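# Move roof box from closed hive onto the open hive

## Task

Take the box resting on the closed hive's roof and place it squarely on top of the open hive, covering that hive's jars. Every jar must end up in the spot it started in, and no object may free-fall more than a few centimetres at any point.

## Robot and tools

Robots. There are four identical arms, arm1, arm2, arm3 and arm4. Each is a Kinova Gen3 with seven revolute joints, a Robotiq 2F-85 two-finger gripper and a wrist camera. The hand reaches roughly 1.0 m from the joint 1 axis. The arms act independently: if one is stopped or slow, the others keep going.

Frames. Everything is expressed in one scene frame with its origin on the floor and +z up, in metres. Each foot (base_link) faces along its own +x. Foot positions: arm1 (-0.279, -0.717, 1.129) quat_wxyz (0.985, 0.006, -0.001, 0.175); arm2 (-0.288, -0.186, 1.207) quat (0.997, 0.001, -0.003, -0.079); arm3 (0.899, -0.116, 1.138) quat (0.069, 0, 0, -0.998); arm4 (0.510, 0.722, 1.166) quat (0.667, -0.001, -0.008, -0.745). The hand point lies between the finger pads, about 2 cm back from the fingertips (0.5 cm when fully open). The hand z axis runs along the fingers, and the fingers open and close along its y axis.

Cameras. cam_high and cam_low are fixed in the room. Each arm also has a wrist camera: arm1_cam_wrist, arm2_cam_wrist, arm3_cam_wrist, arm4_cam_wrist. All images are 896x504 pixels.

move. Optional keys arm1..arm4, plus cameras. Each arm key holds an object {"joints": {...}}. Inside it, you give any subset of joint1_rad..joint7_rad and gripper_m. Every value is an absolute target, not an offset. Joints are in radians and gripper_m is in metres.
- joint1_rad: range -69.115 to 69.115. It turns the whole arm about the foot's vertical axis; positive is clockwise seen from above, and at 0 the arm extends along the foot's +x.
- joint2_rad: shoulder, range -2.249 to 2.249. At 0 the arm points straight up; positive tips it forward.
- joint3_rad: range -69.115 to 69.115. It spins the upper arm about its own length.
- joint4_rad: elbow, range -2.579 to 2.579. At 0 it is straight; with joint3 at 0, positive bends the same way as positive joint2.
- joint5_rad: range -69.115 to 69.115. It spins the forearm.
- joint6_rad: wrist bend, range -2.099 to 2.099. With joint5 at 0, positive bends like positive joint4.
- joint7_rad: range -69.115 to 69.115. It rolls the hand; positive is counter-clockwise viewed from behind the hand.
- gripper_m: fingertip gap, from 0 to 0.085.
A joint counts as done within 0.01 rad, and the gripper within 0.003 m. Joint speeds are capped at 1.39 rad/s for joints 1-4 and 1.22 rad/s for joints 5-7. Acceleration is capped at 1 and 10 rad/s² for the same two groups. One action lasts at most 15 s. The joints of one arm start and finish together, so the hand can sweep a wide, curved path. cameras is a list of names; leaving it out or giving ["all"] returns every camera, and [] returns none. An unknown key makes the call invalid. An out-of-range value gets the call refused, and then later move, wait and finished_scene calls in the same reply are skipped. A move with no action just reports state and images.

wait: seconds (0 to 10), plus cameras. Nothing new is commanded during it.
zoom_image: camera and region [x0, y0, x1, y1] in pixels, with (0,0) at the top-left. The region can be at most 504 wide and 504 tall, and only the newest images can be zoomed.
read_manual: returns only the licence texts.
finished_scene: scene (integer). It ends the scene for good, so make sure the box is resting correctly first. After ending the first scene, make no further calls in that reply.

Results. Each robot shows joint_positions, joint_status, on_its_own, Joint velocities (rad/s, in arm-joint order; "within noise" means the arm is still), joint torques (N m, positive toward larger joint values, with per-arm offsets and noise), and Flange force. Flange force is in the hand's x y z axes and includes the weight of any held object; it is noisy, especially while accelerating or near singular poses, and reads "no reading" when no estimate exists. The "move" line lists each commanded arm with "done" or its worst status. Arms not named in an action appear under "as last shown", their statuses say "not commanded", and other lines repeat earlier values. The "pictures" line gives the image order; images may lag the state slightly.
Status words:
- off_target: the joint stopped away from its target and may still push toward it.
- time_out: the joint abandons its target and holds where it is.
- not_followed / "joint command not followed": an anti-collision check blocked the targets. The gripper part still runs, and the arm may retry later.
- limit_stop_at_motor_heat: an overheating stop; resend the target afterwards.
MOTOR HOT appears at 60 °C. At 75 °C an OVER-TEMPERATURE FAULT lets that arm sag for 30-60 s. Holding loads, staying stretched out, or straining at an unreachable pose all heat the motors.

Cautions.
- The arm does not stop on contact and will keep pushing hard. A torque reading above 104.5 N m (joints 1-4) or 51.3 N m (joints 5-7) is a torque fault, and so is drifting more than 5 degrees off the planned motion. A fault freezes that arm and its gripper for 10 s and drops its remaining commands.
- A hard press between two robots fails the scene. This includes one gripper closing on another robot's fingers. The collision check may react late and does not guard fingers, so keep the arms well separated.
- Grip hardest by opening wide and then closing to well below the object's width. Avoid squeezing hard on a part that is still resting on something.
- Avoid swinging loads fast, slamming, dropping, or releasing a moving part. Never knock anything off the work area or onto the floor.
- A loose object may occasionally get a brief push from outside.
- Time keeps running while you think, and the robots hold their last command during that time.

Each tool is called after "Call:" by a JSON object that holds its "api" and its "payload".

## Session

Call:
{"api": "move", "payload": {}}

Scene clock: 0.00 s.
Joint torques (N m): no reading
Motor temperatures (°C): arm1=[34 33 30 29 37 42 45] | arm2=[34 29 31 33 45 46 41] | arm3=[33 32 31 29 44 46 38] | arm4=[36 35 33 30 37 40 50]
Flange force (N): no reading
Joint velocities: within noise
arm1.joint_positions: joint1_rad=-0.162 joint2_rad=-0.480 joint3_rad=-0.110 joint4_rad=+1.473 joint5_rad=-0.081 joint6_rad=+2.052 joint7_rad=+1.200 gripper_m=+0.085
arm1.joint_status: not commanded
arm1.hand: x=-0.2044 y=-0.6597 z=+1.6496 quat_wxyz=(-0.037, +0.141, -0.989, -0.037) (m; scene frame)
arm2.joint_positions: joint1_rad=-0.613 joint2_rad=-0.469 joint3_rad=-0.069 joint4_rad=+1.438 joint5_rad=-0.052 joint6_rad=+1.976 joint7_rad=+1.915 gripper_m=+0.085
arm2.joint_status: not commanded
arm2.hand: x=-0.1772 y=-0.1251 z=+1.7411 quat_wxyz=(-0.100, +0.427, -0.898, -0.015) (m; scene frame)
arm3.joint_positions: joint1_rad=+0.238 joint2_rad=-0.458 joint3_rad=-0.068 joint4_rad=+1.544 joint5_rad=-0.058 joint6_rad=+2.030 joint7_rad=+1.570 gripper_m=+0.085
arm3.joint_status: not commanded
arm3.hand: x=+0.8004 y=-0.1098 z=+1.6354 quat_wxyz=(-0.011, -1.000, +0.007, +0.013) (m; scene frame)
arm4.joint_positions: joint1_rad=-0.828 joint2_rad=-0.298 joint3_rad=-0.033 joint4_rad=+1.506 joint5_rad=+0.015 joint6_rad=+1.934 joint7_rad=+1.887 gripper_m=+0.085
arm4.joint_status: not commanded
arm4.hand: x=+0.6012 y=+0.5842 z=+1.6564 quat_wxyz=(+0.001, -0.253, -0.967, +0.015) (m; scene frame)
pictures: arm1_cam_wrist, arm2_cam_wrist, arm3_cam_wrist, arm4_cam_wrist, cam_high, cam_low

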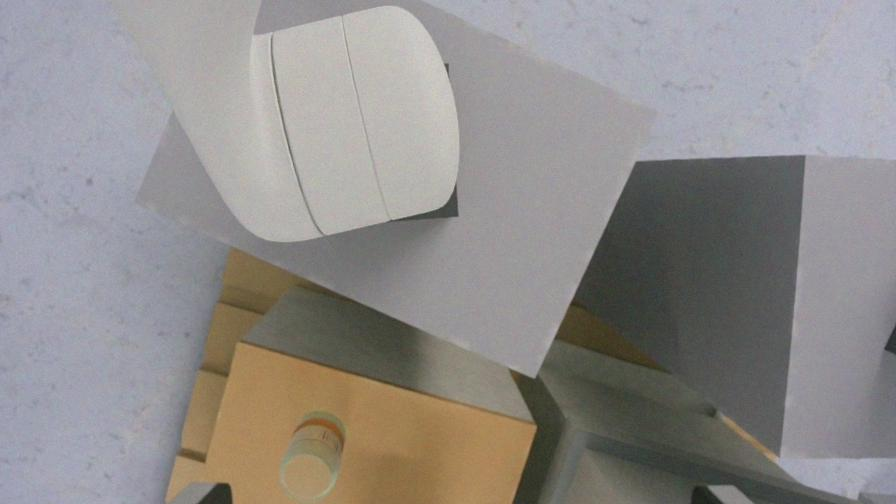

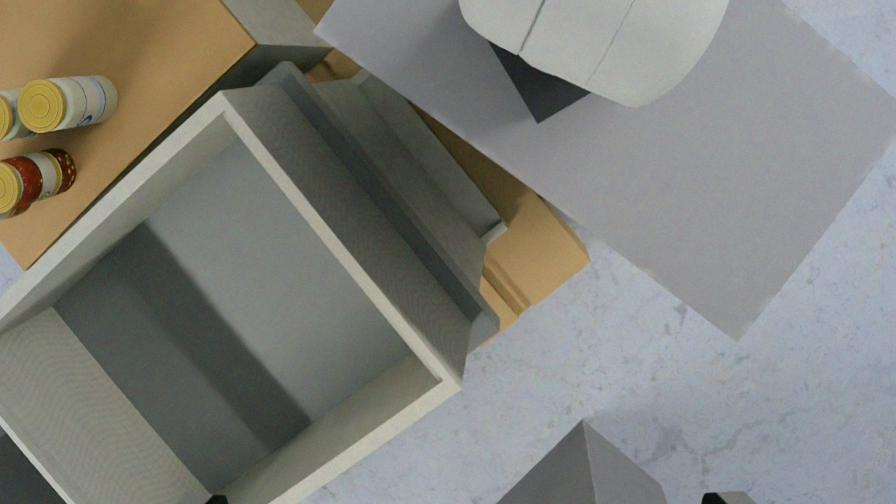

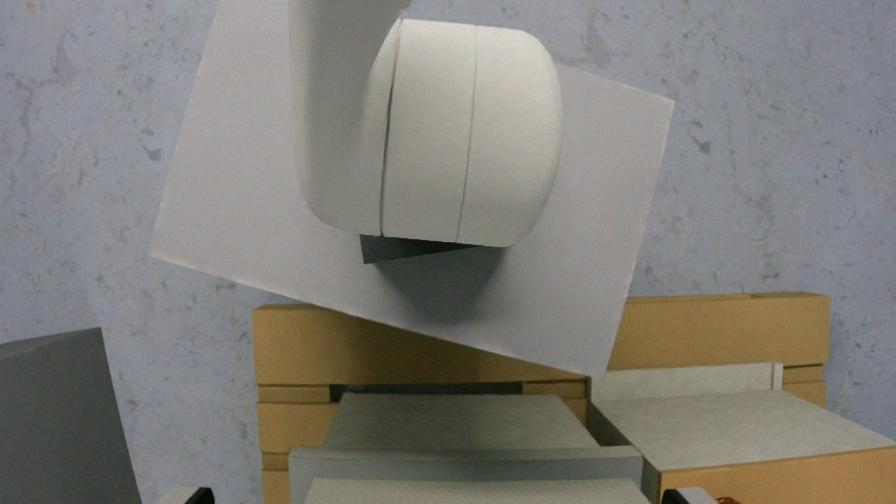

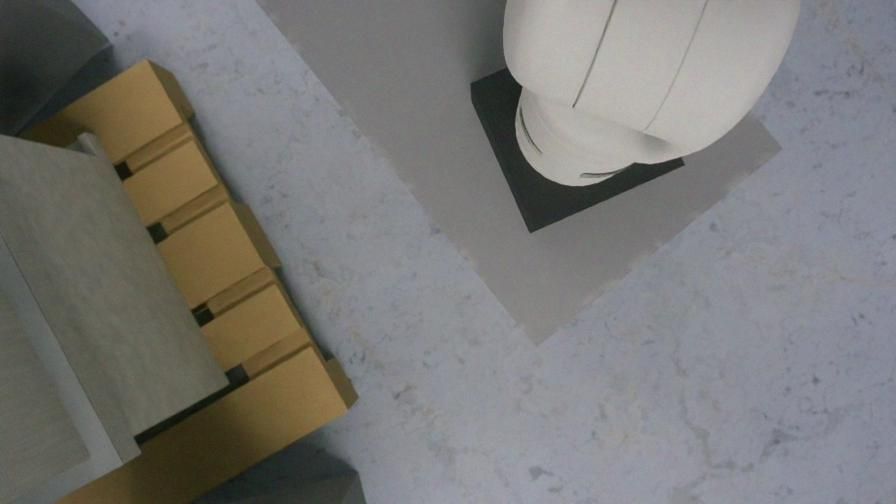

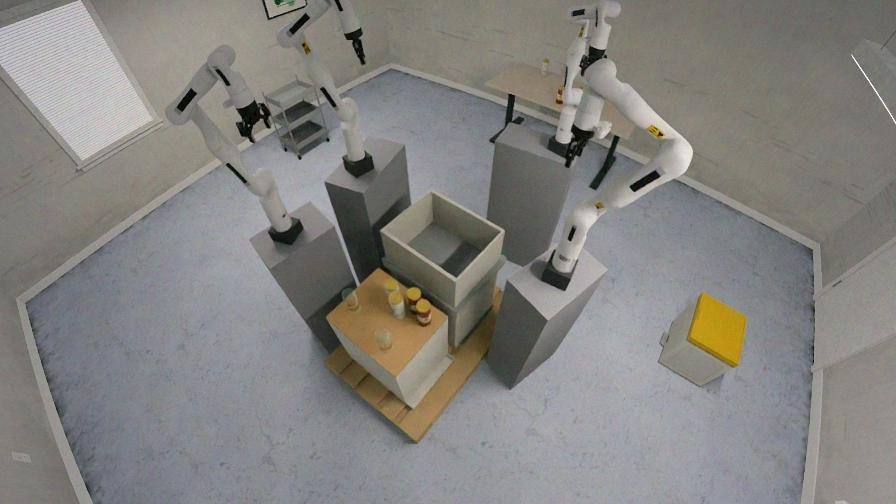

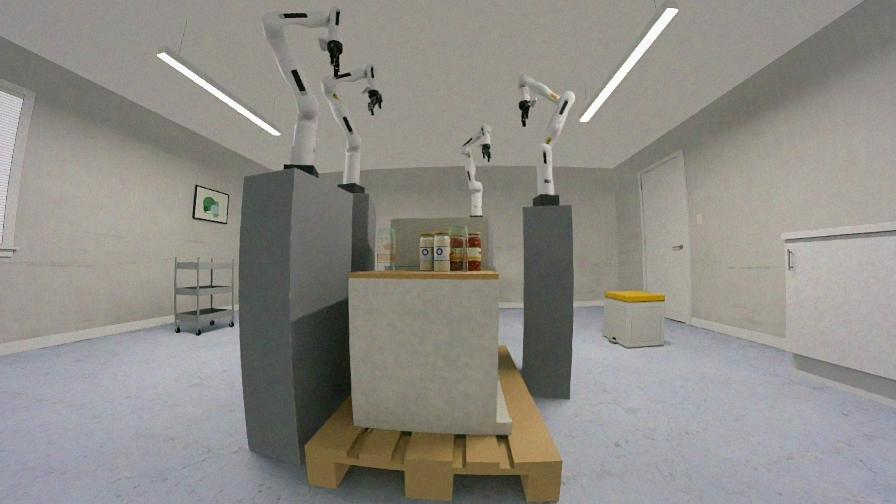

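Call:
{"api": "move", "payload": {"arm1": {"joints":{"joint1_rad":0.23,"joint3_rad":0,"joint5_rad":0,"joint6_rad":1.6,"joint7_rad":1.5708}}, "arm2": {"joints":{"joint1_rad":-0.23,"joint3_rad":0,"joint5_rad":0,"joint6_rad":1.5,"joint7_rad":1.5708}}, "arm3": {"joints":{"joint1_rad":0.138,"joint3_rad":0,"joint5_rad":0,"joint6_rad":1.45,"joint7_rad":1.5708}}, "arm4": {"joints":{"joint1_rad":0,"joint3_rad":0,"joint5_rad":0,"joint6_rad":1.4,"joint7_rad":1.5708}}}}

Scene clock: 53.43 s.
Joint torques (N m): arm1=[-1.01 0.23 -0.81 -9.42 0 -1.23 0.15] | arm2=[-0.11 0.54 -1.03 -9.81 -0.03 -1.58 0.07] | arm3=[0.32 -0.32 -0.23 -8.23 -0.13 -1.84 0.23] | arm4=[-0.74 -3.15 0.84 -8.96 -0.42 -1.68 -0.13]
Motor temperatures (°C): arm1=[34 33 30 29 37 42 45] | arm2=[34 29 31 33 45 46 41] | arm3=[33 32 31 29 44 46 38] | arm4=[36 35 33 30 37 40 50]
Flange force (N): arm1=[1.2 -0.4 2.4] | arm2=[3.1 -2.4 2.4] | arm3=[-2.8 0.3 -4.2] | arm4=[-1.5 3.2 -3.1]
move: arm1 done; arm2 done; arm3 done; arm4 done
Joint velocities: within noise
arm1.joint_positions: joint1_rad=+0.230 joint2_rad=-0.480 joint3_rad=+0.000 joint4_rad=+1.473 joint5_rad=+0.000 joint6_rad=+1.600 joint7_rad=+1.571 gripper_m=+0.085
arm1.joint_status: all done
arm1.hand: x=-0.0465 y=-0.7206 z=+1.6934 quat_wxyz=(-0.271, +0.057, -0.961, -0.022) (m; scene frame)
arm2.joint_positions: joint1_rad=-0.230 joint2_rad=-0.469 joint3_rad=+0.000 joint4_rad=+1.438 joint5_rad=+0.000 joint6_rad=+1.500 joint7_rad=+1.571 gripper_m=+0.085
arm2.joint_status: all done
arm2.hand: x=-0.0271 y=-0.1928 z=+1.8037 quat_wxyz=(-0.333, +0.034, -0.942, -0.012) (m; scene frame)
arm3.joint_positions: joint1_rad=+0.138 joint2_rad=-0.458 joint3_rad=+0.000 joint4_rad=+1.544 joint5_rad=+0.000 joint6_rad=+1.450 joint7_rad=+1.571 gripper_m=+0.085
arm3.joint_status: all done
arm3.hand: x=+0.6302 y=-0.0912 z=+1.6907 quat_wxyz=(-0.001, -0.954, +0.000, +0.299) (m; scene frame)
arm4.joint_positions: joint1_rad=+0.000 joint2_rad=-0.298 joint3_rad=+0.000 joint4_rad=+1.506 joint5_rad=+0.000 joint6_rad=+1.400 joint7_rad=+1.571 gripper_m=+0.085
arm4.joint_status: all done
arm4.hand: x=+0.4443 y=+0.4039 z=+1.7003 quat_wxyz=(-0.183, -0.718, -0.642, +0.197) (m; scene frame)
pictures: arm1_cam_wrist, arm2_cam_wrist, arm3_cam_wrist, arm4_cam_wrist, cam_high, cam_low

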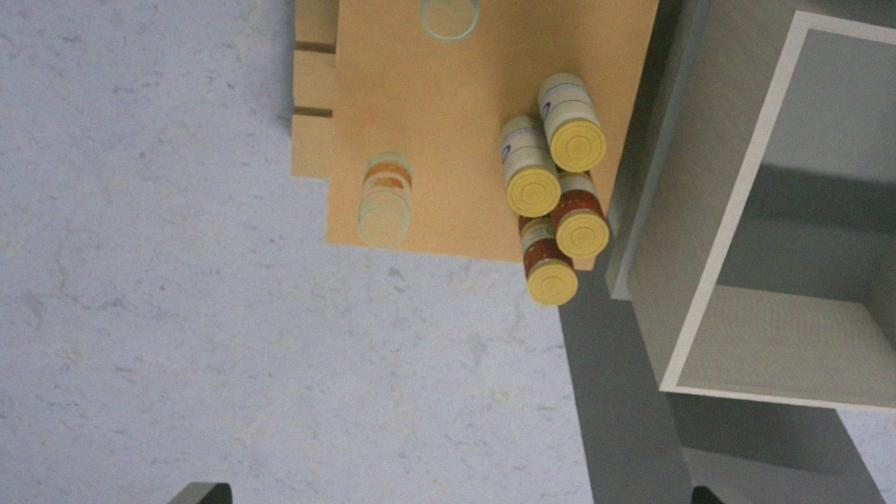

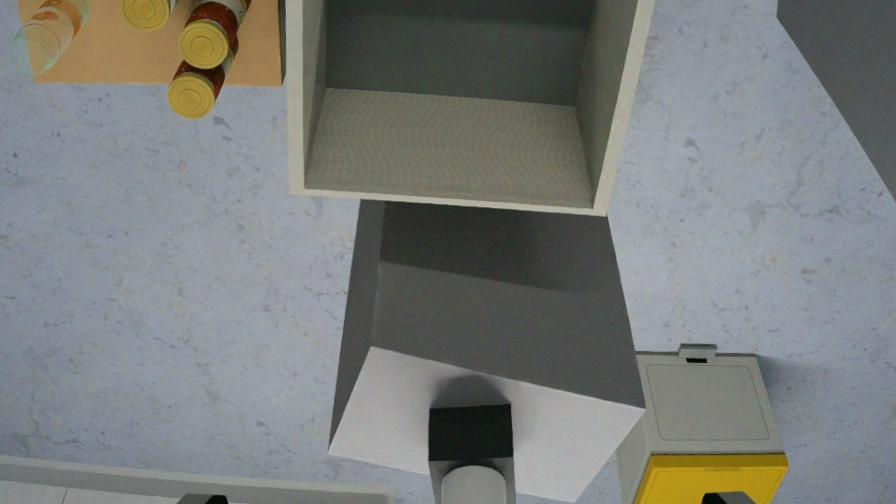

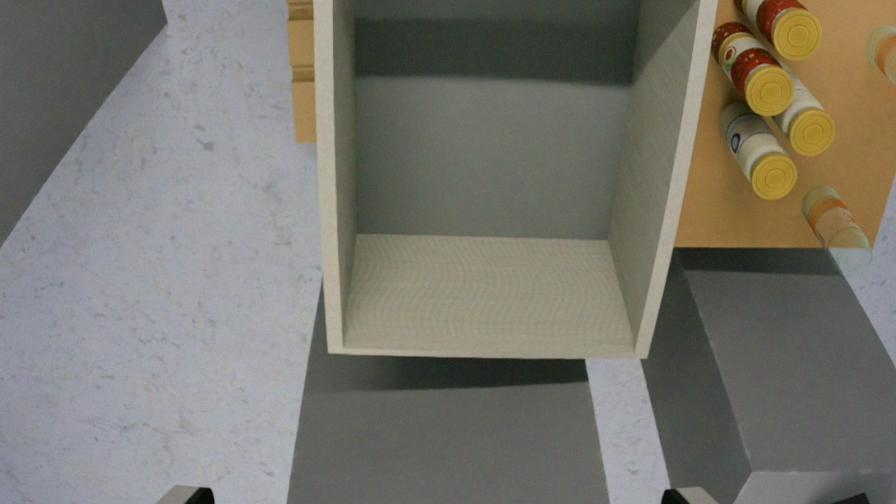

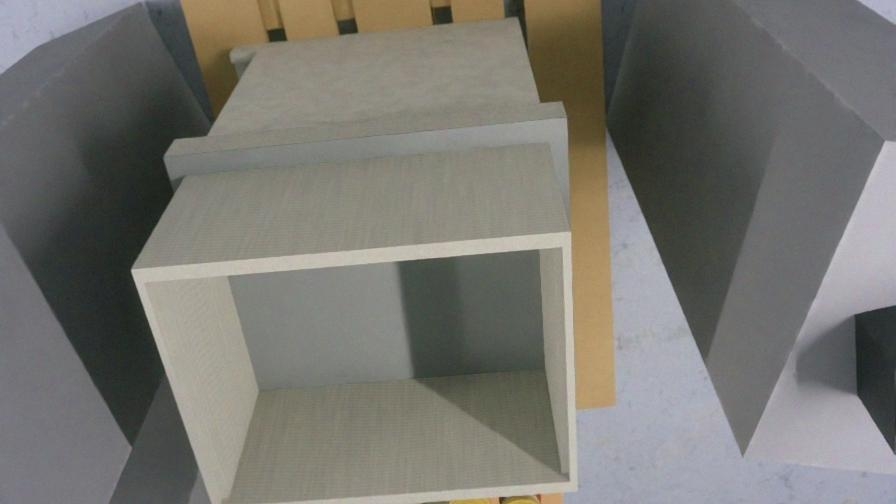

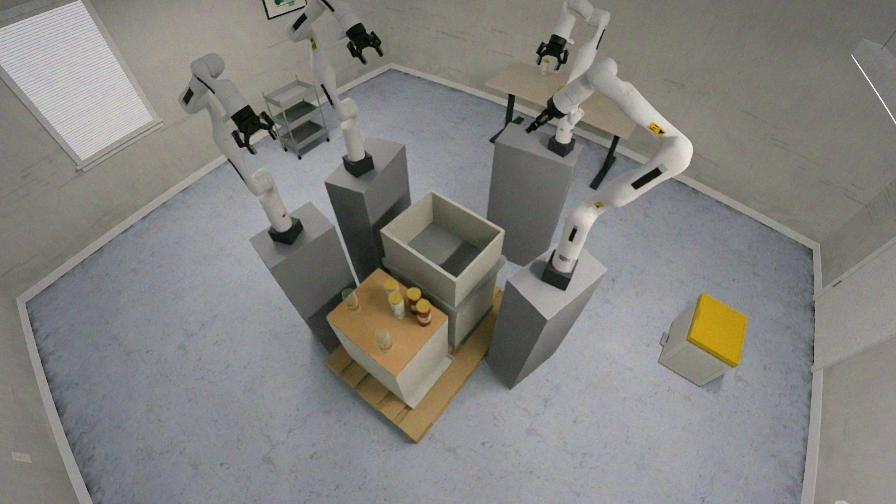

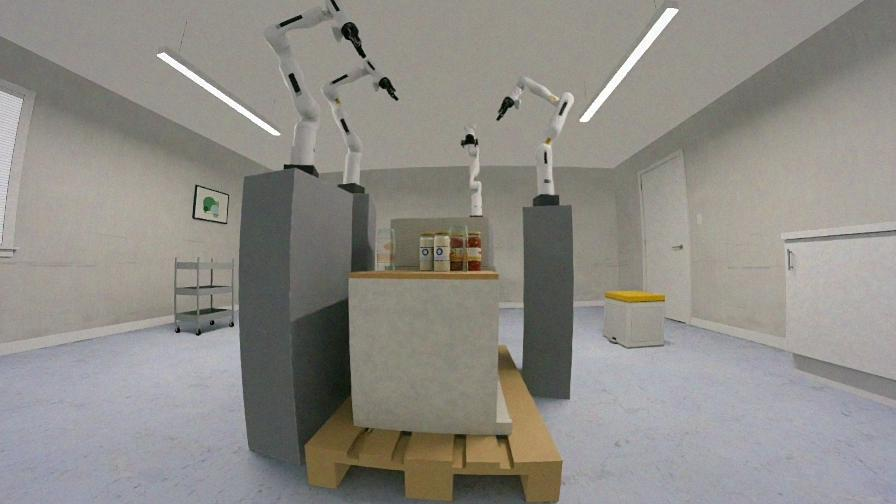

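Call:
{"api": "move", "payload": {"arm2": {"joints":{"joint1_rad":-0.365,"joint2_rad":1.123,"joint4_rad":2.293,"joint6_rad":-0.275,"joint7_rad":-0.242}}, "arm3": {"joints":{"joint1_rad":-0.038,"joint2_rad":0.908,"joint4_rad":2.078,"joint6_rad":0.156,"joint7_rad":-0.211}}}}

Scene clock: 125.60 s.
Joint torques (N m): arm1=[-1.09 0.31 -0.81 -9.45 0.1 -1.27 0.18] | arm2=[-0.08 -14.73 -0.39 1.87 -0.03 0.17 0.07] | arm3=[0.3 -16.74 0.43 -0.34 -0.13 -0.2 0.23] | arm4=[-0.64 -3.2 0.88 -8.97 -0.51 -1.66 -0.1]
Motor temperatures (°C): arm1=[34 33 30 29 37 42 45] | arm2=[34 29 31 33 45 46 41] | arm3=[33 32 31 30 44 46 38] | arm4=[36 35 33 30 37 40 49]
Flange force (N): arm1=[1.5 -0.2 2.4] | arm2=[-0.8 -1.1 -3.7] | arm3=[1.7 3.6 -0.7] | arm4=[-1.5 3.5 -3.0]
move: arm2 done; arm3 done
Joint velocities: within noise
arm1, arm4: as last shown
arm2.joint_positions: joint1_rad=-0.365 joint2_rad=+1.123 joint3_rad=+0.000 joint4_rad=+2.293 joint5_rad=+0.000 joint6_rad=-0.275 joint7_rad=-0.242 gripper_m=+0.085
arm2.joint_status: all done
arm2.hand: x=+0.0064 y=-0.1496 z=+1.0623 quat_wxyz=(-0.002, -0.720, -0.694, -0.003) (m; scene frame)
arm3.joint_positions: joint1_rad=-0.038 joint2_rad=+0.908 joint3_rad=+0.000 joint4_rad=+2.078 joint5_rad=+0.000 joint6_rad=+0.156 joint7_rad=-0.211 gripper_m=+0.085
arm3.joint_status: all done
arm3.hand: x=+0.5203 y=-0.1588 z=+1.0598 quat_wxyz=(+0.000, -0.695, +0.719, +0.000) (m; scene frame)
pictures: arm1_cam_wrist, arm2_cam_wrist, arm3_cam_wrist, arm4_cam_wrist, cam_high, cam_low

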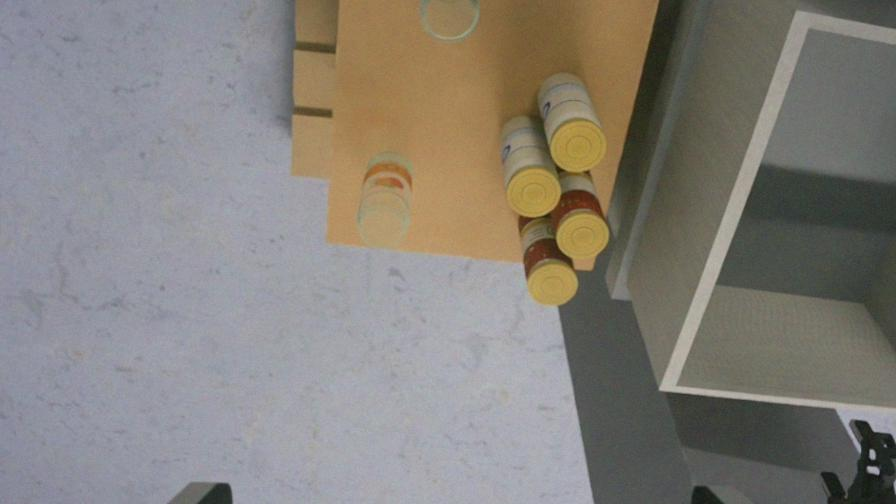

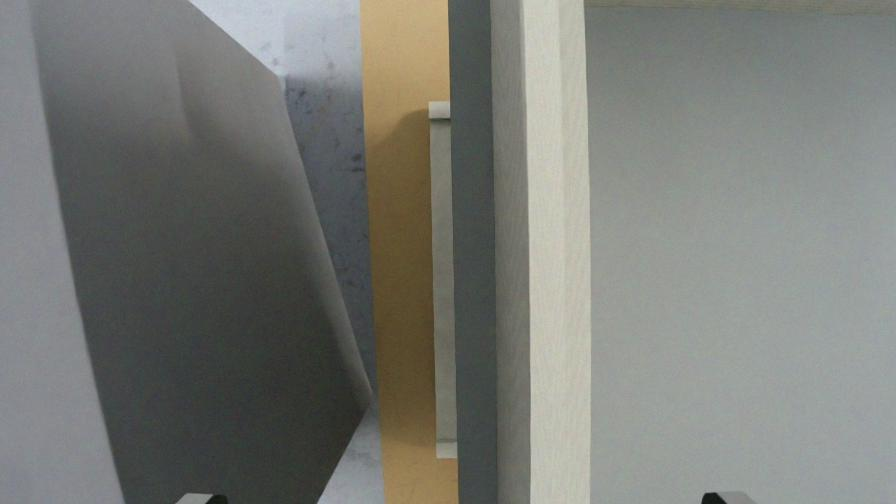

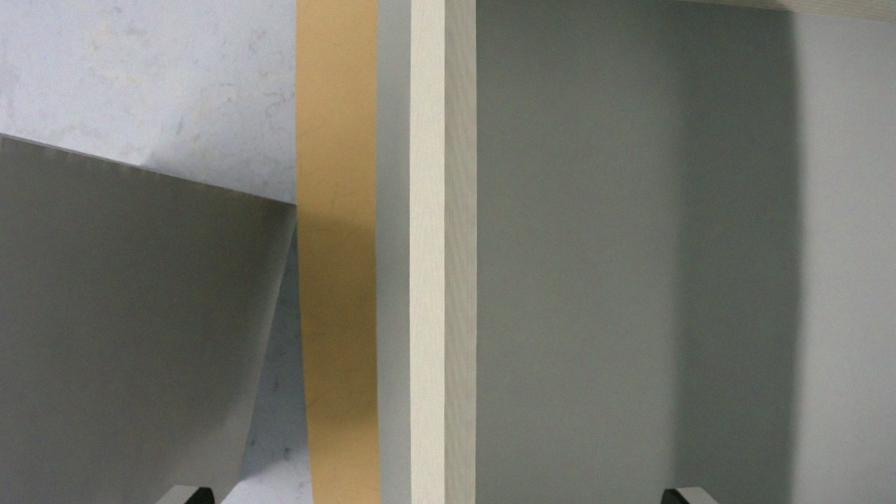

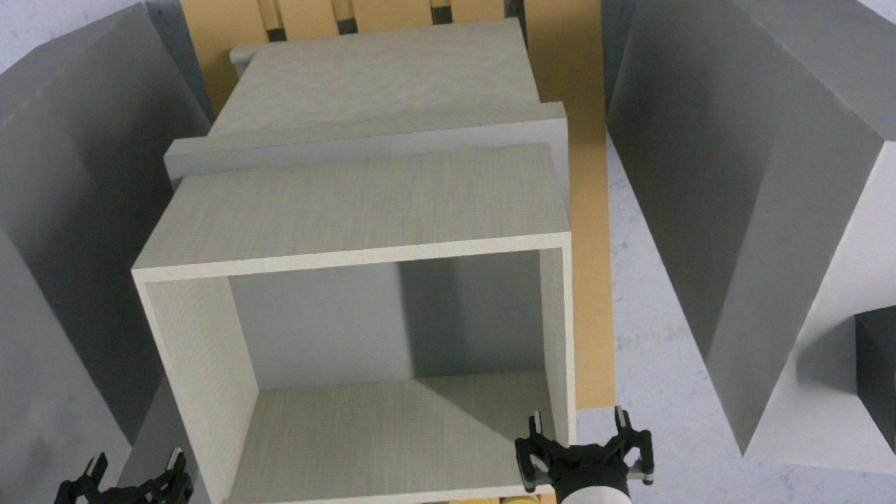

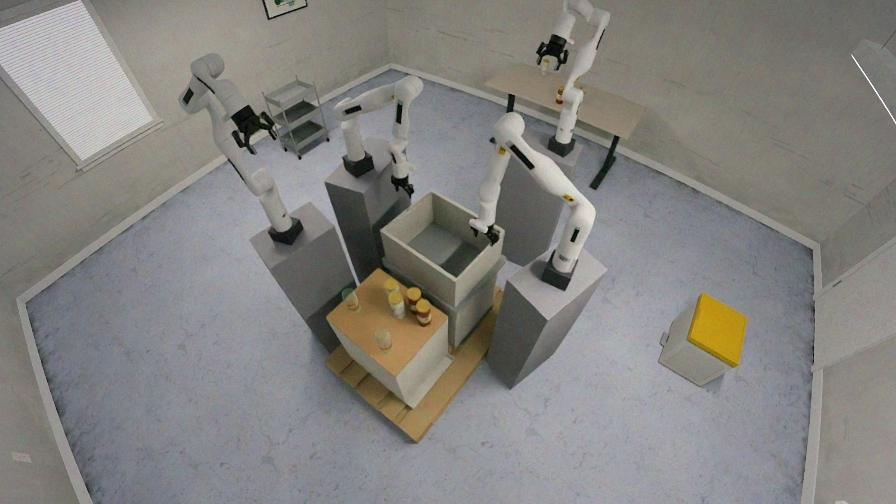

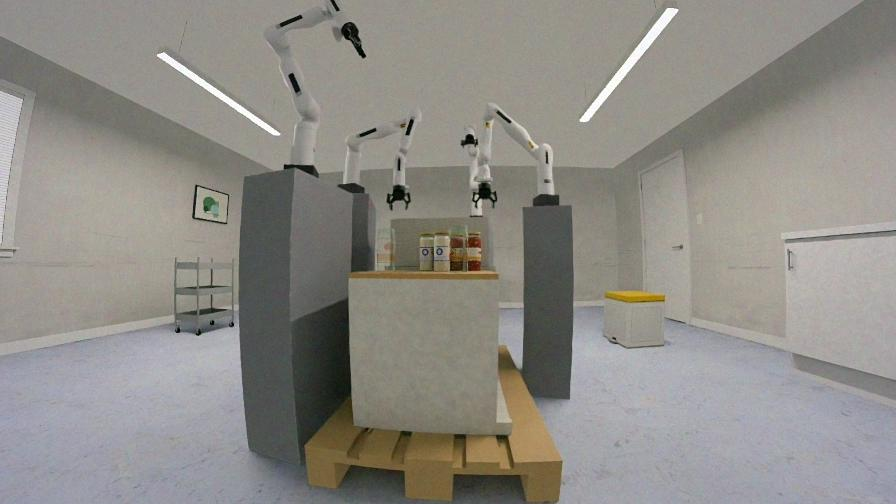

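Call:
{"api": "move", "payload": {"arm2": {"joints":{"joint1_rad":-0.341,"joint2_rad":1.274,"joint4_rad":2.125,"joint6_rad":-0.257,"joint7_rad":-0.218}}, "arm3": {"joints":{"joint1_rad":-0.037,"joint2_rad":1.069,"joint4_rad":2.029,"joint6_rad":0.044,"joint7_rad":-0.21}}, "cameras": ["arm2_cam_wrist","arm3_cam_wrist"]}}

Call:
{"api": "move", "payload": {"arm2": {"joints":{"joint1_rad":-0.341,"joint2_rad":1.509,"joint4_rad":1.950,"joint6_rad":-0.317,"joint7_rad":-0.218}}, "arm3": {"joints":{"joint1_rad":-0.037,"joint2_rad":1.301,"joint4_rad":1.913,"joint6_rad":-0.0725,"joint7_rad":-0.21}}}}

Scene clock: 161.70 s.
Joint torques (N m): arm1=[-0.99 0.3 -0.78 -9.51 -0.01 -1.3 0.13] | arm2=[-0.13 -15.88 -0.32 1.74 -0.01 0.18 0.07] | arm3=[0.26 -17.48 0.42 0.54 -0.16 -0.31 0.25] | arm4=[-0.67 -3.18 0.81 -8.94 -0.49 -1.71 -0.09]
Motor temperatures (°C): arm1=[34 33 30 29 37 42 45] | arm2=[34 29 31 33 45 45 41] | arm3=[33 32 31 29 44 46 38] | arm4=[36 35 33 30 37 40 49]
Flange force (N): arm1=[1.6 -0.3 2.5] | arm2=[-0.8 -1.1 -3.9] | arm3=[1.5 3.7 -0.4] | arm4=[-1.6 3.3 -3.3]
move: arm2 done; arm3 done
Joint velocities: within noise
arm1, arm4: as last shown
arm2.joint_positions: joint1_rad=-0.341 joint2_rad=+1.274 joint3_rad=+0.000 joint4_rad=+2.125 joint5_rad=+0.000 joint6_rad=-0.257 joint7_rad=-0.218 gripper_m=+0.085
arm2.joint_status: all done
arm2.hand: x=+0.0350 y=-0.1515 z=+1.0019 quat_wxyz=(-0.001, -0.720, -0.694, -0.002) (m; scene frame)
arm3.joint_positions: joint1_rad=-0.037 joint2_rad=+1.069 joint3_rad=+0.000 joint4_rad=+2.029 joint5_rad=+0.000 joint6_rad=+0.044 joint7_rad=-0.210 gripper_m=+0.085
arm3.joint_status: all done
arm3.hand: x=+0.5180 y=-0.1589 z=+0.9998 quat_wxyz=(+0.000, -0.695, +0.719, +0.000) (m; scene frame)
pictures: arm2_cam_wrist, arm3_cam_wrist

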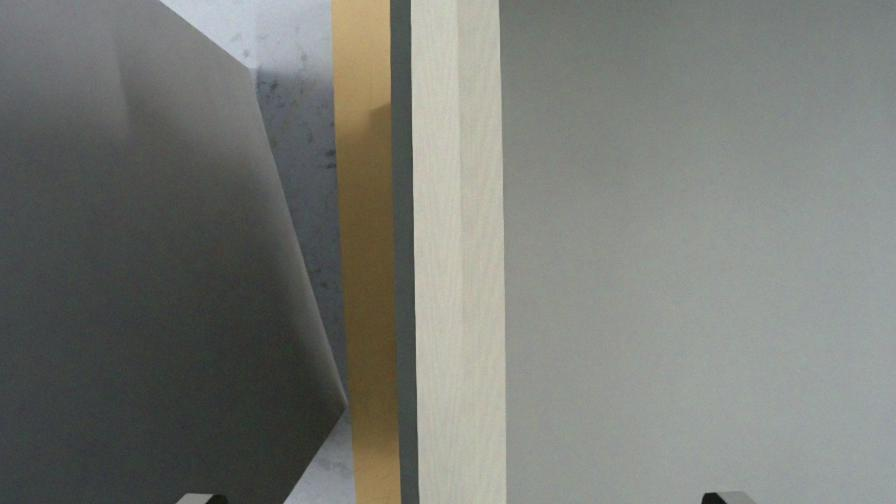

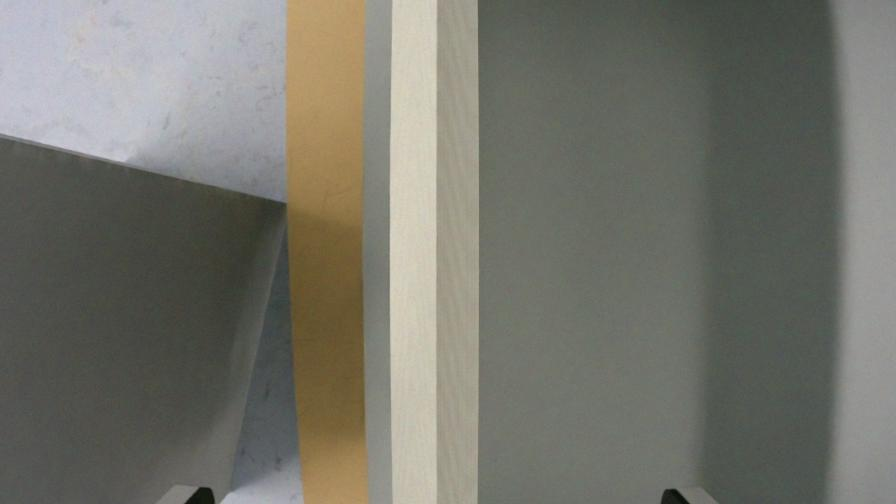

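Scene clock: 162.97 s.
Joint torques (N m): arm1=[-1.04 0.26 -0.76 -9.48 0.01 -1.33 0.15] | arm2=[-0.01 18.05 -1.12 -23.14 -0.22 -5.46 0.05] | arm3=[0.38 28.29 -0.19 -20.03 -0.27 -9.44 0.18] | arm4=[-0.71 -3.14 0.8 -8.96 -0.46 -1.65 -0.11]
Motor temperatures (°C): arm1=[34 33 30 29 37 42 45] | arm2=[34 29 31 33 45 45 41] | arm3=[33 32 31 29 44 46 38] | arm4=[36 35 33 30 37 40 49]
Flange force (N): arm1=[1.4 -0.2 2.3] | arm2=[-3.4 -20.6 -145.0] | arm3=[-2.6 -24.2 -159.6] | arm4=[-1.4 3.2 -3.0]
move: arm2 done; arm3 done
Joint velocities: within noise
arm1, arm4: as last shown
arm2.joint_positions: joint1_rad=-0.341 joint2_rad=+1.509 joint3_rad=+0.000 joint4_rad=+1.950 joint5_rad=+0.000 joint6_rad=-0.317 joint7_rad=-0.218 gripper_m=+0.085
arm2.joint_status: all done
arm2.hand: x=+0.0351 y=-0.1514 z=+0.9103 quat_wxyz=(-0.001, -0.720, -0.694, -0.002) (m; scene frame)
arm3.joint_positions: joint1_rad=-0.037 joint2_rad=+1.301 joint3_rad=+0.000 joint4_rad=+1.913 joint5_rad=+0.000 joint6_rad=-0.072 joint7_rad=-0.210 gripper_m=+0.085
arm3.joint_status: all done
arm3.hand: x=+0.5175 y=-0.1590 z=+0.9102 quat_wxyz=(-0.001, -0.695, +0.719, +0.000) (m; scene frame)
pictures: arm1_cam_wrist, arm2_cam_wrist, arm3_cam_wrist, arm4_cam_wrist, cam_high, cam_low

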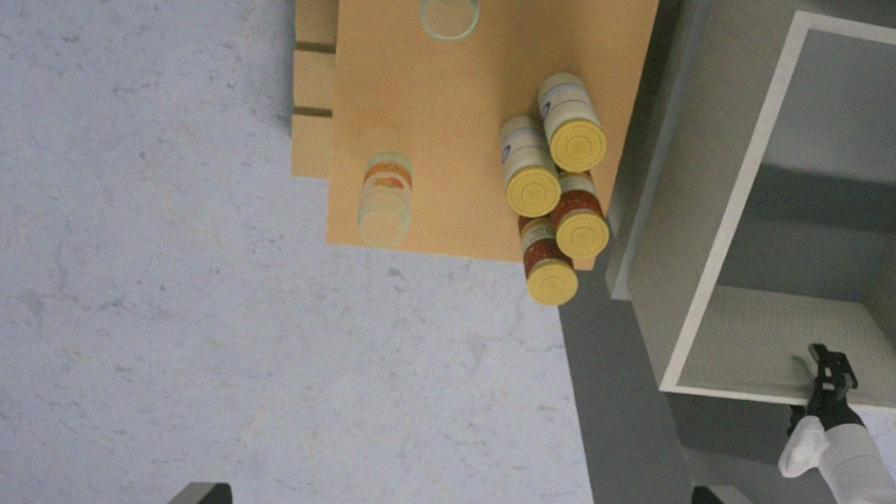

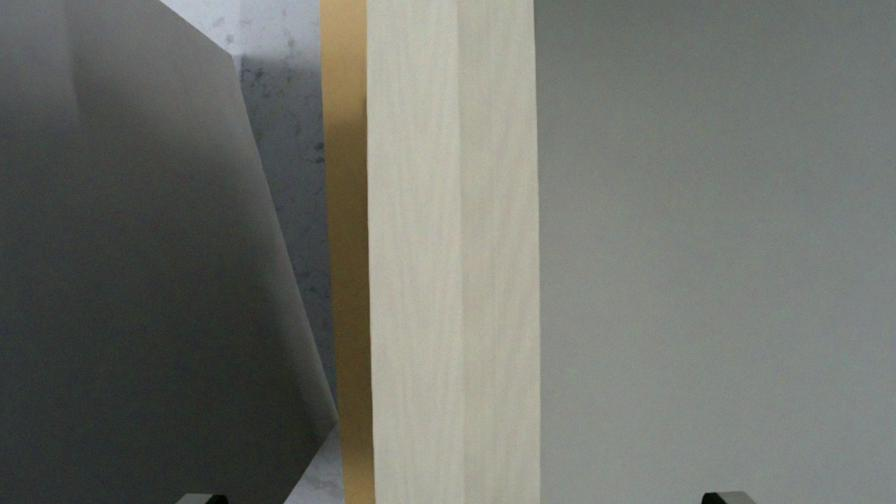

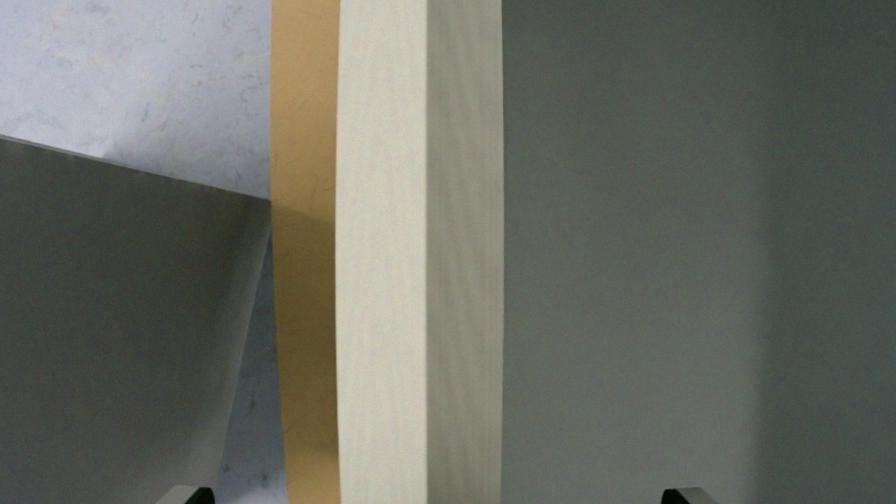

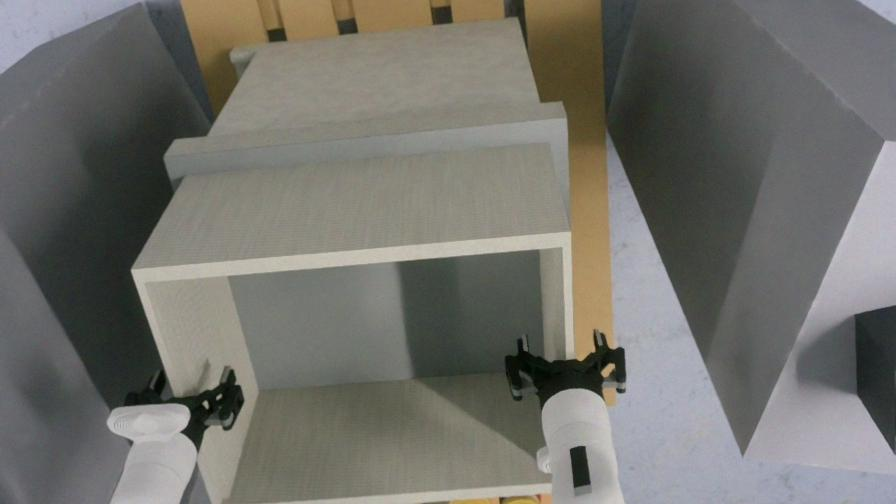

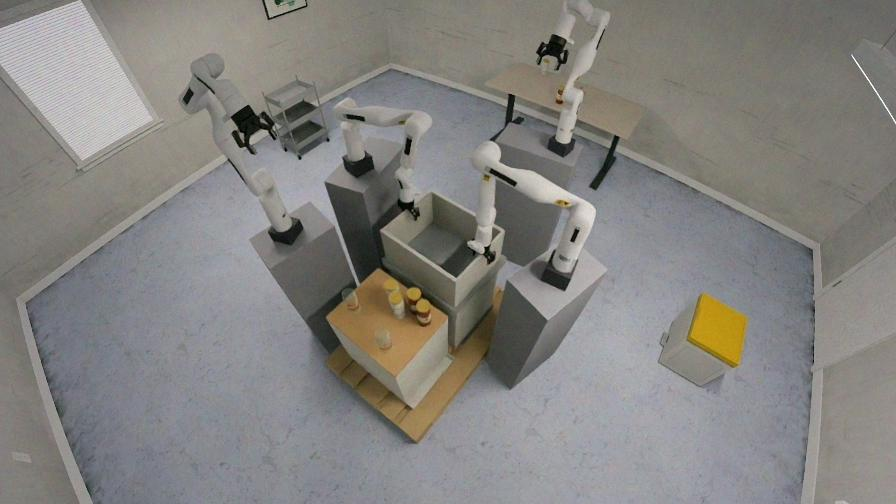

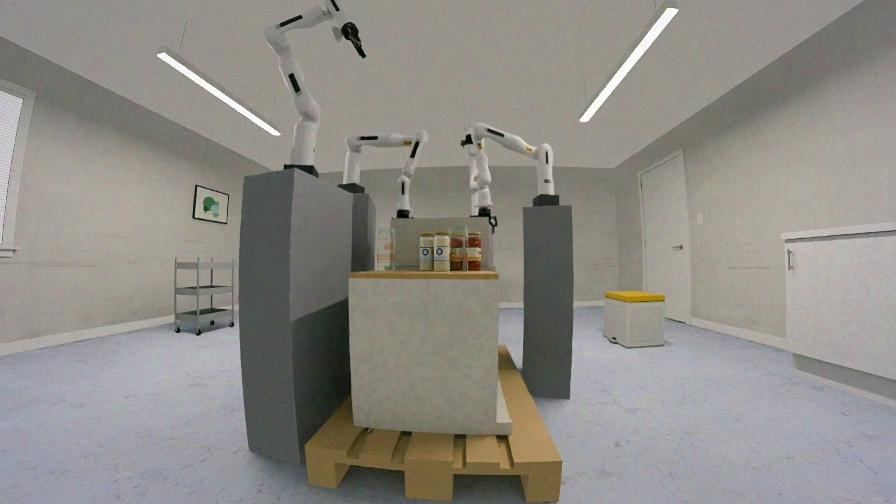

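Call:
{"api": "move", "payload": {"cameras": []}}

Call:
{"api": "zoom_image", "payload": {"camera": "arm4_cam_wrist", "region": [100, 300, 650, 504]}}

Scene clock: 173.43 s.
Joint torques (N m): arm1=[-1.03 0.3 -0.82 -9.47 0.06 -1.23 0.13] | arm2=[0.05 20.63 -1.14 -24.63 -0.24 -5.73 0.04] | arm3=[0.42 30.93 -0.27 -20.91 -0.23 -9.81 0.2] | arm4=[-0.72 -3.22 0.77 -8.94 -0.47 -1.69 -0.11]
Motor temperatures (°C): arm1=[34 33 30 29 37 42 45] | arm2=[34 30 31 33 45 46 41] | arm3=[33 33 31 30 44 46 38] | arm4=[36 35 33 30 37 40 49]
Flange force (N): arm1=[1.5 -0.4 2.6] | arm2=[-3.4 -21.6 -154.6] | arm3=[-2.5 -25.2 -168.0] | arm4=[-1.7 3.1 -3.2]
Joint velocities: within noise
arm1.joint_positions: joint1_rad=+0.230 joint2_rad=-0.480 joint3_rad=+0.000 joint4_rad=+1.473 joint5_rad=+0.000 joint6_rad=+1.600 joint7_rad=+1.571 gripper_m=+0.085
arm1.joint_status: not commanded
arm1.hand: x=-0.0465 y=-0.7206 z=+1.6934 quat_wxyz=(-0.271, +0.057, -0.961, -0.022) (m; scene frame)
arm2.joint_positions: joint1_rad=-0.341 joint2_rad=+1.509 joint3_rad=+0.000 joint4_rad=+1.950 joint5_rad=+0.000 joint6_rad=-0.317 joint7_rad=-0.218 gripper_m=+0.085
arm2.joint_status: all done
arm2.hand: x=+0.0350 y=-0.1515 z=+0.9102 quat_wxyz=(-0.001, -0.720, -0.694, -0.002) (m; scene frame)
arm3.joint_positions: joint1_rad=-0.037 joint2_rad=+1.301 joint3_rad=+0.000 joint4_rad=+1.913 joint5_rad=+0.000 joint6_rad=-0.073 joint7_rad=-0.210 gripper_m=+0.085
arm3.joint_status: all done
arm3.hand: x=+0.5176 y=-0.1591 z=+0.9101 quat_wxyz=(-0.001, -0.695, +0.719, +0.000) (m; scene frame)
arm4.joint_positions: joint1_rad=+0.000 joint2_rad=-0.298 joint3_rad=+0.000 joint4_rad=+1.506 joint5_rad=+0.000 joint6_rad=+1.400 joint7_rad=+1.571 gripper_m=+0.085
arm4.joint_status: not commanded
arm4.hand: x=+0.4443 y=+0.4039 z=+1.7003 quat_wxyz=(-0.183, -0.718, -0.642, +0.197) (m; scene frame)
pictures: none
No camera images: "cameras" was empty.

Region (100, 300, 650, 504) is 550x204 pixels. A region can be at most 504 by 504 pixels.

Call:
{"api": "move", "payload": {"arm2": {"joints":{"joint2_rad":1.460,"joint4_rad":1.993,"joint6_rad":-0.3115}}, "arm3": {"joints":{"joint2_rad":1.2505,"joint4_rad":1.944,"joint6_rad":-0.053}}, "cameras": ["arm2_cam_wrist"]}}

Scene clock: 180.73 s.
Joint torques (N m): arm1=[-1.04 0.24 -0.73 -9.43 0.04 -1.27 0.12] | arm2=[-0.12 -16.19 -0.39 2.19 -0.03 0.17 0.05] | arm3=[0.23 -18.07 0.45 1.42 -0.14 -0.23 0.22] | arm4=[-0.71 -3.24 0.86 -8.89 -0.46 -1.69 -0.13]
Motor temperatures (°C): arm1=[33 33 30 29 37 42 45] | arm2=[34 30 31 34 45 46 41] | arm3=[33 33 31 30 44 46 38] | arm4=[36 35 33 30 37 40 49]
Flange force (N): arm1=[1.3 -0.1 2.3] | arm2=[-0.9 -0.8 -4.1] | arm3=[1.3 3.6 0.4] | arm4=[-1.9 3.3 -3.3]
move: arm2 done; arm3 done
Joint velocities: within noise
arm1, arm4: as last shown
arm2.joint_positions: joint1_rad=-0.341 joint2_rad=+1.460 joint3_rad=+0.000 joint4_rad=+1.993 joint5_rad=+0.000 joint6_rad=-0.312 joint7_rad=-0.218 gripper_m=+0.085
arm2.joint_status: all done
arm2.hand: x=+0.0351 y=-0.1515 z=+0.9302 quat_wxyz=(-0.001, -0.720, -0.694, -0.003) (m; scene frame)
arm3.joint_positions: joint1_rad=-0.037 joint2_rad=+1.251 joint3_rad=+0.000 joint4_rad=+1.944 joint5_rad=+0.000 joint6_rad=-0.053 joint7_rad=-0.210 gripper_m=+0.085
arm3.joint_status: all done
arm3.hand: x=+0.5177 y=-0.1590 z=+0.9300 quat_wxyz=(-0.001, -0.695, +0.719, +0.000) (m; scene frame)
pictures: arm2_cam_wrist

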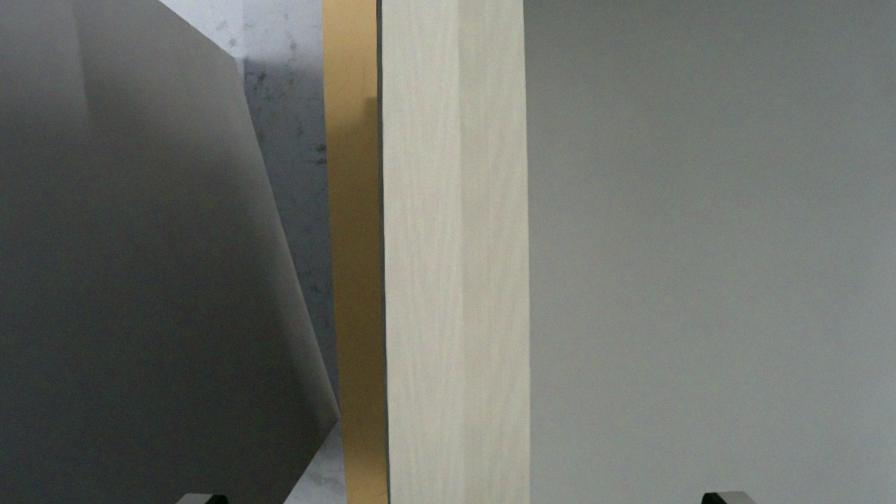

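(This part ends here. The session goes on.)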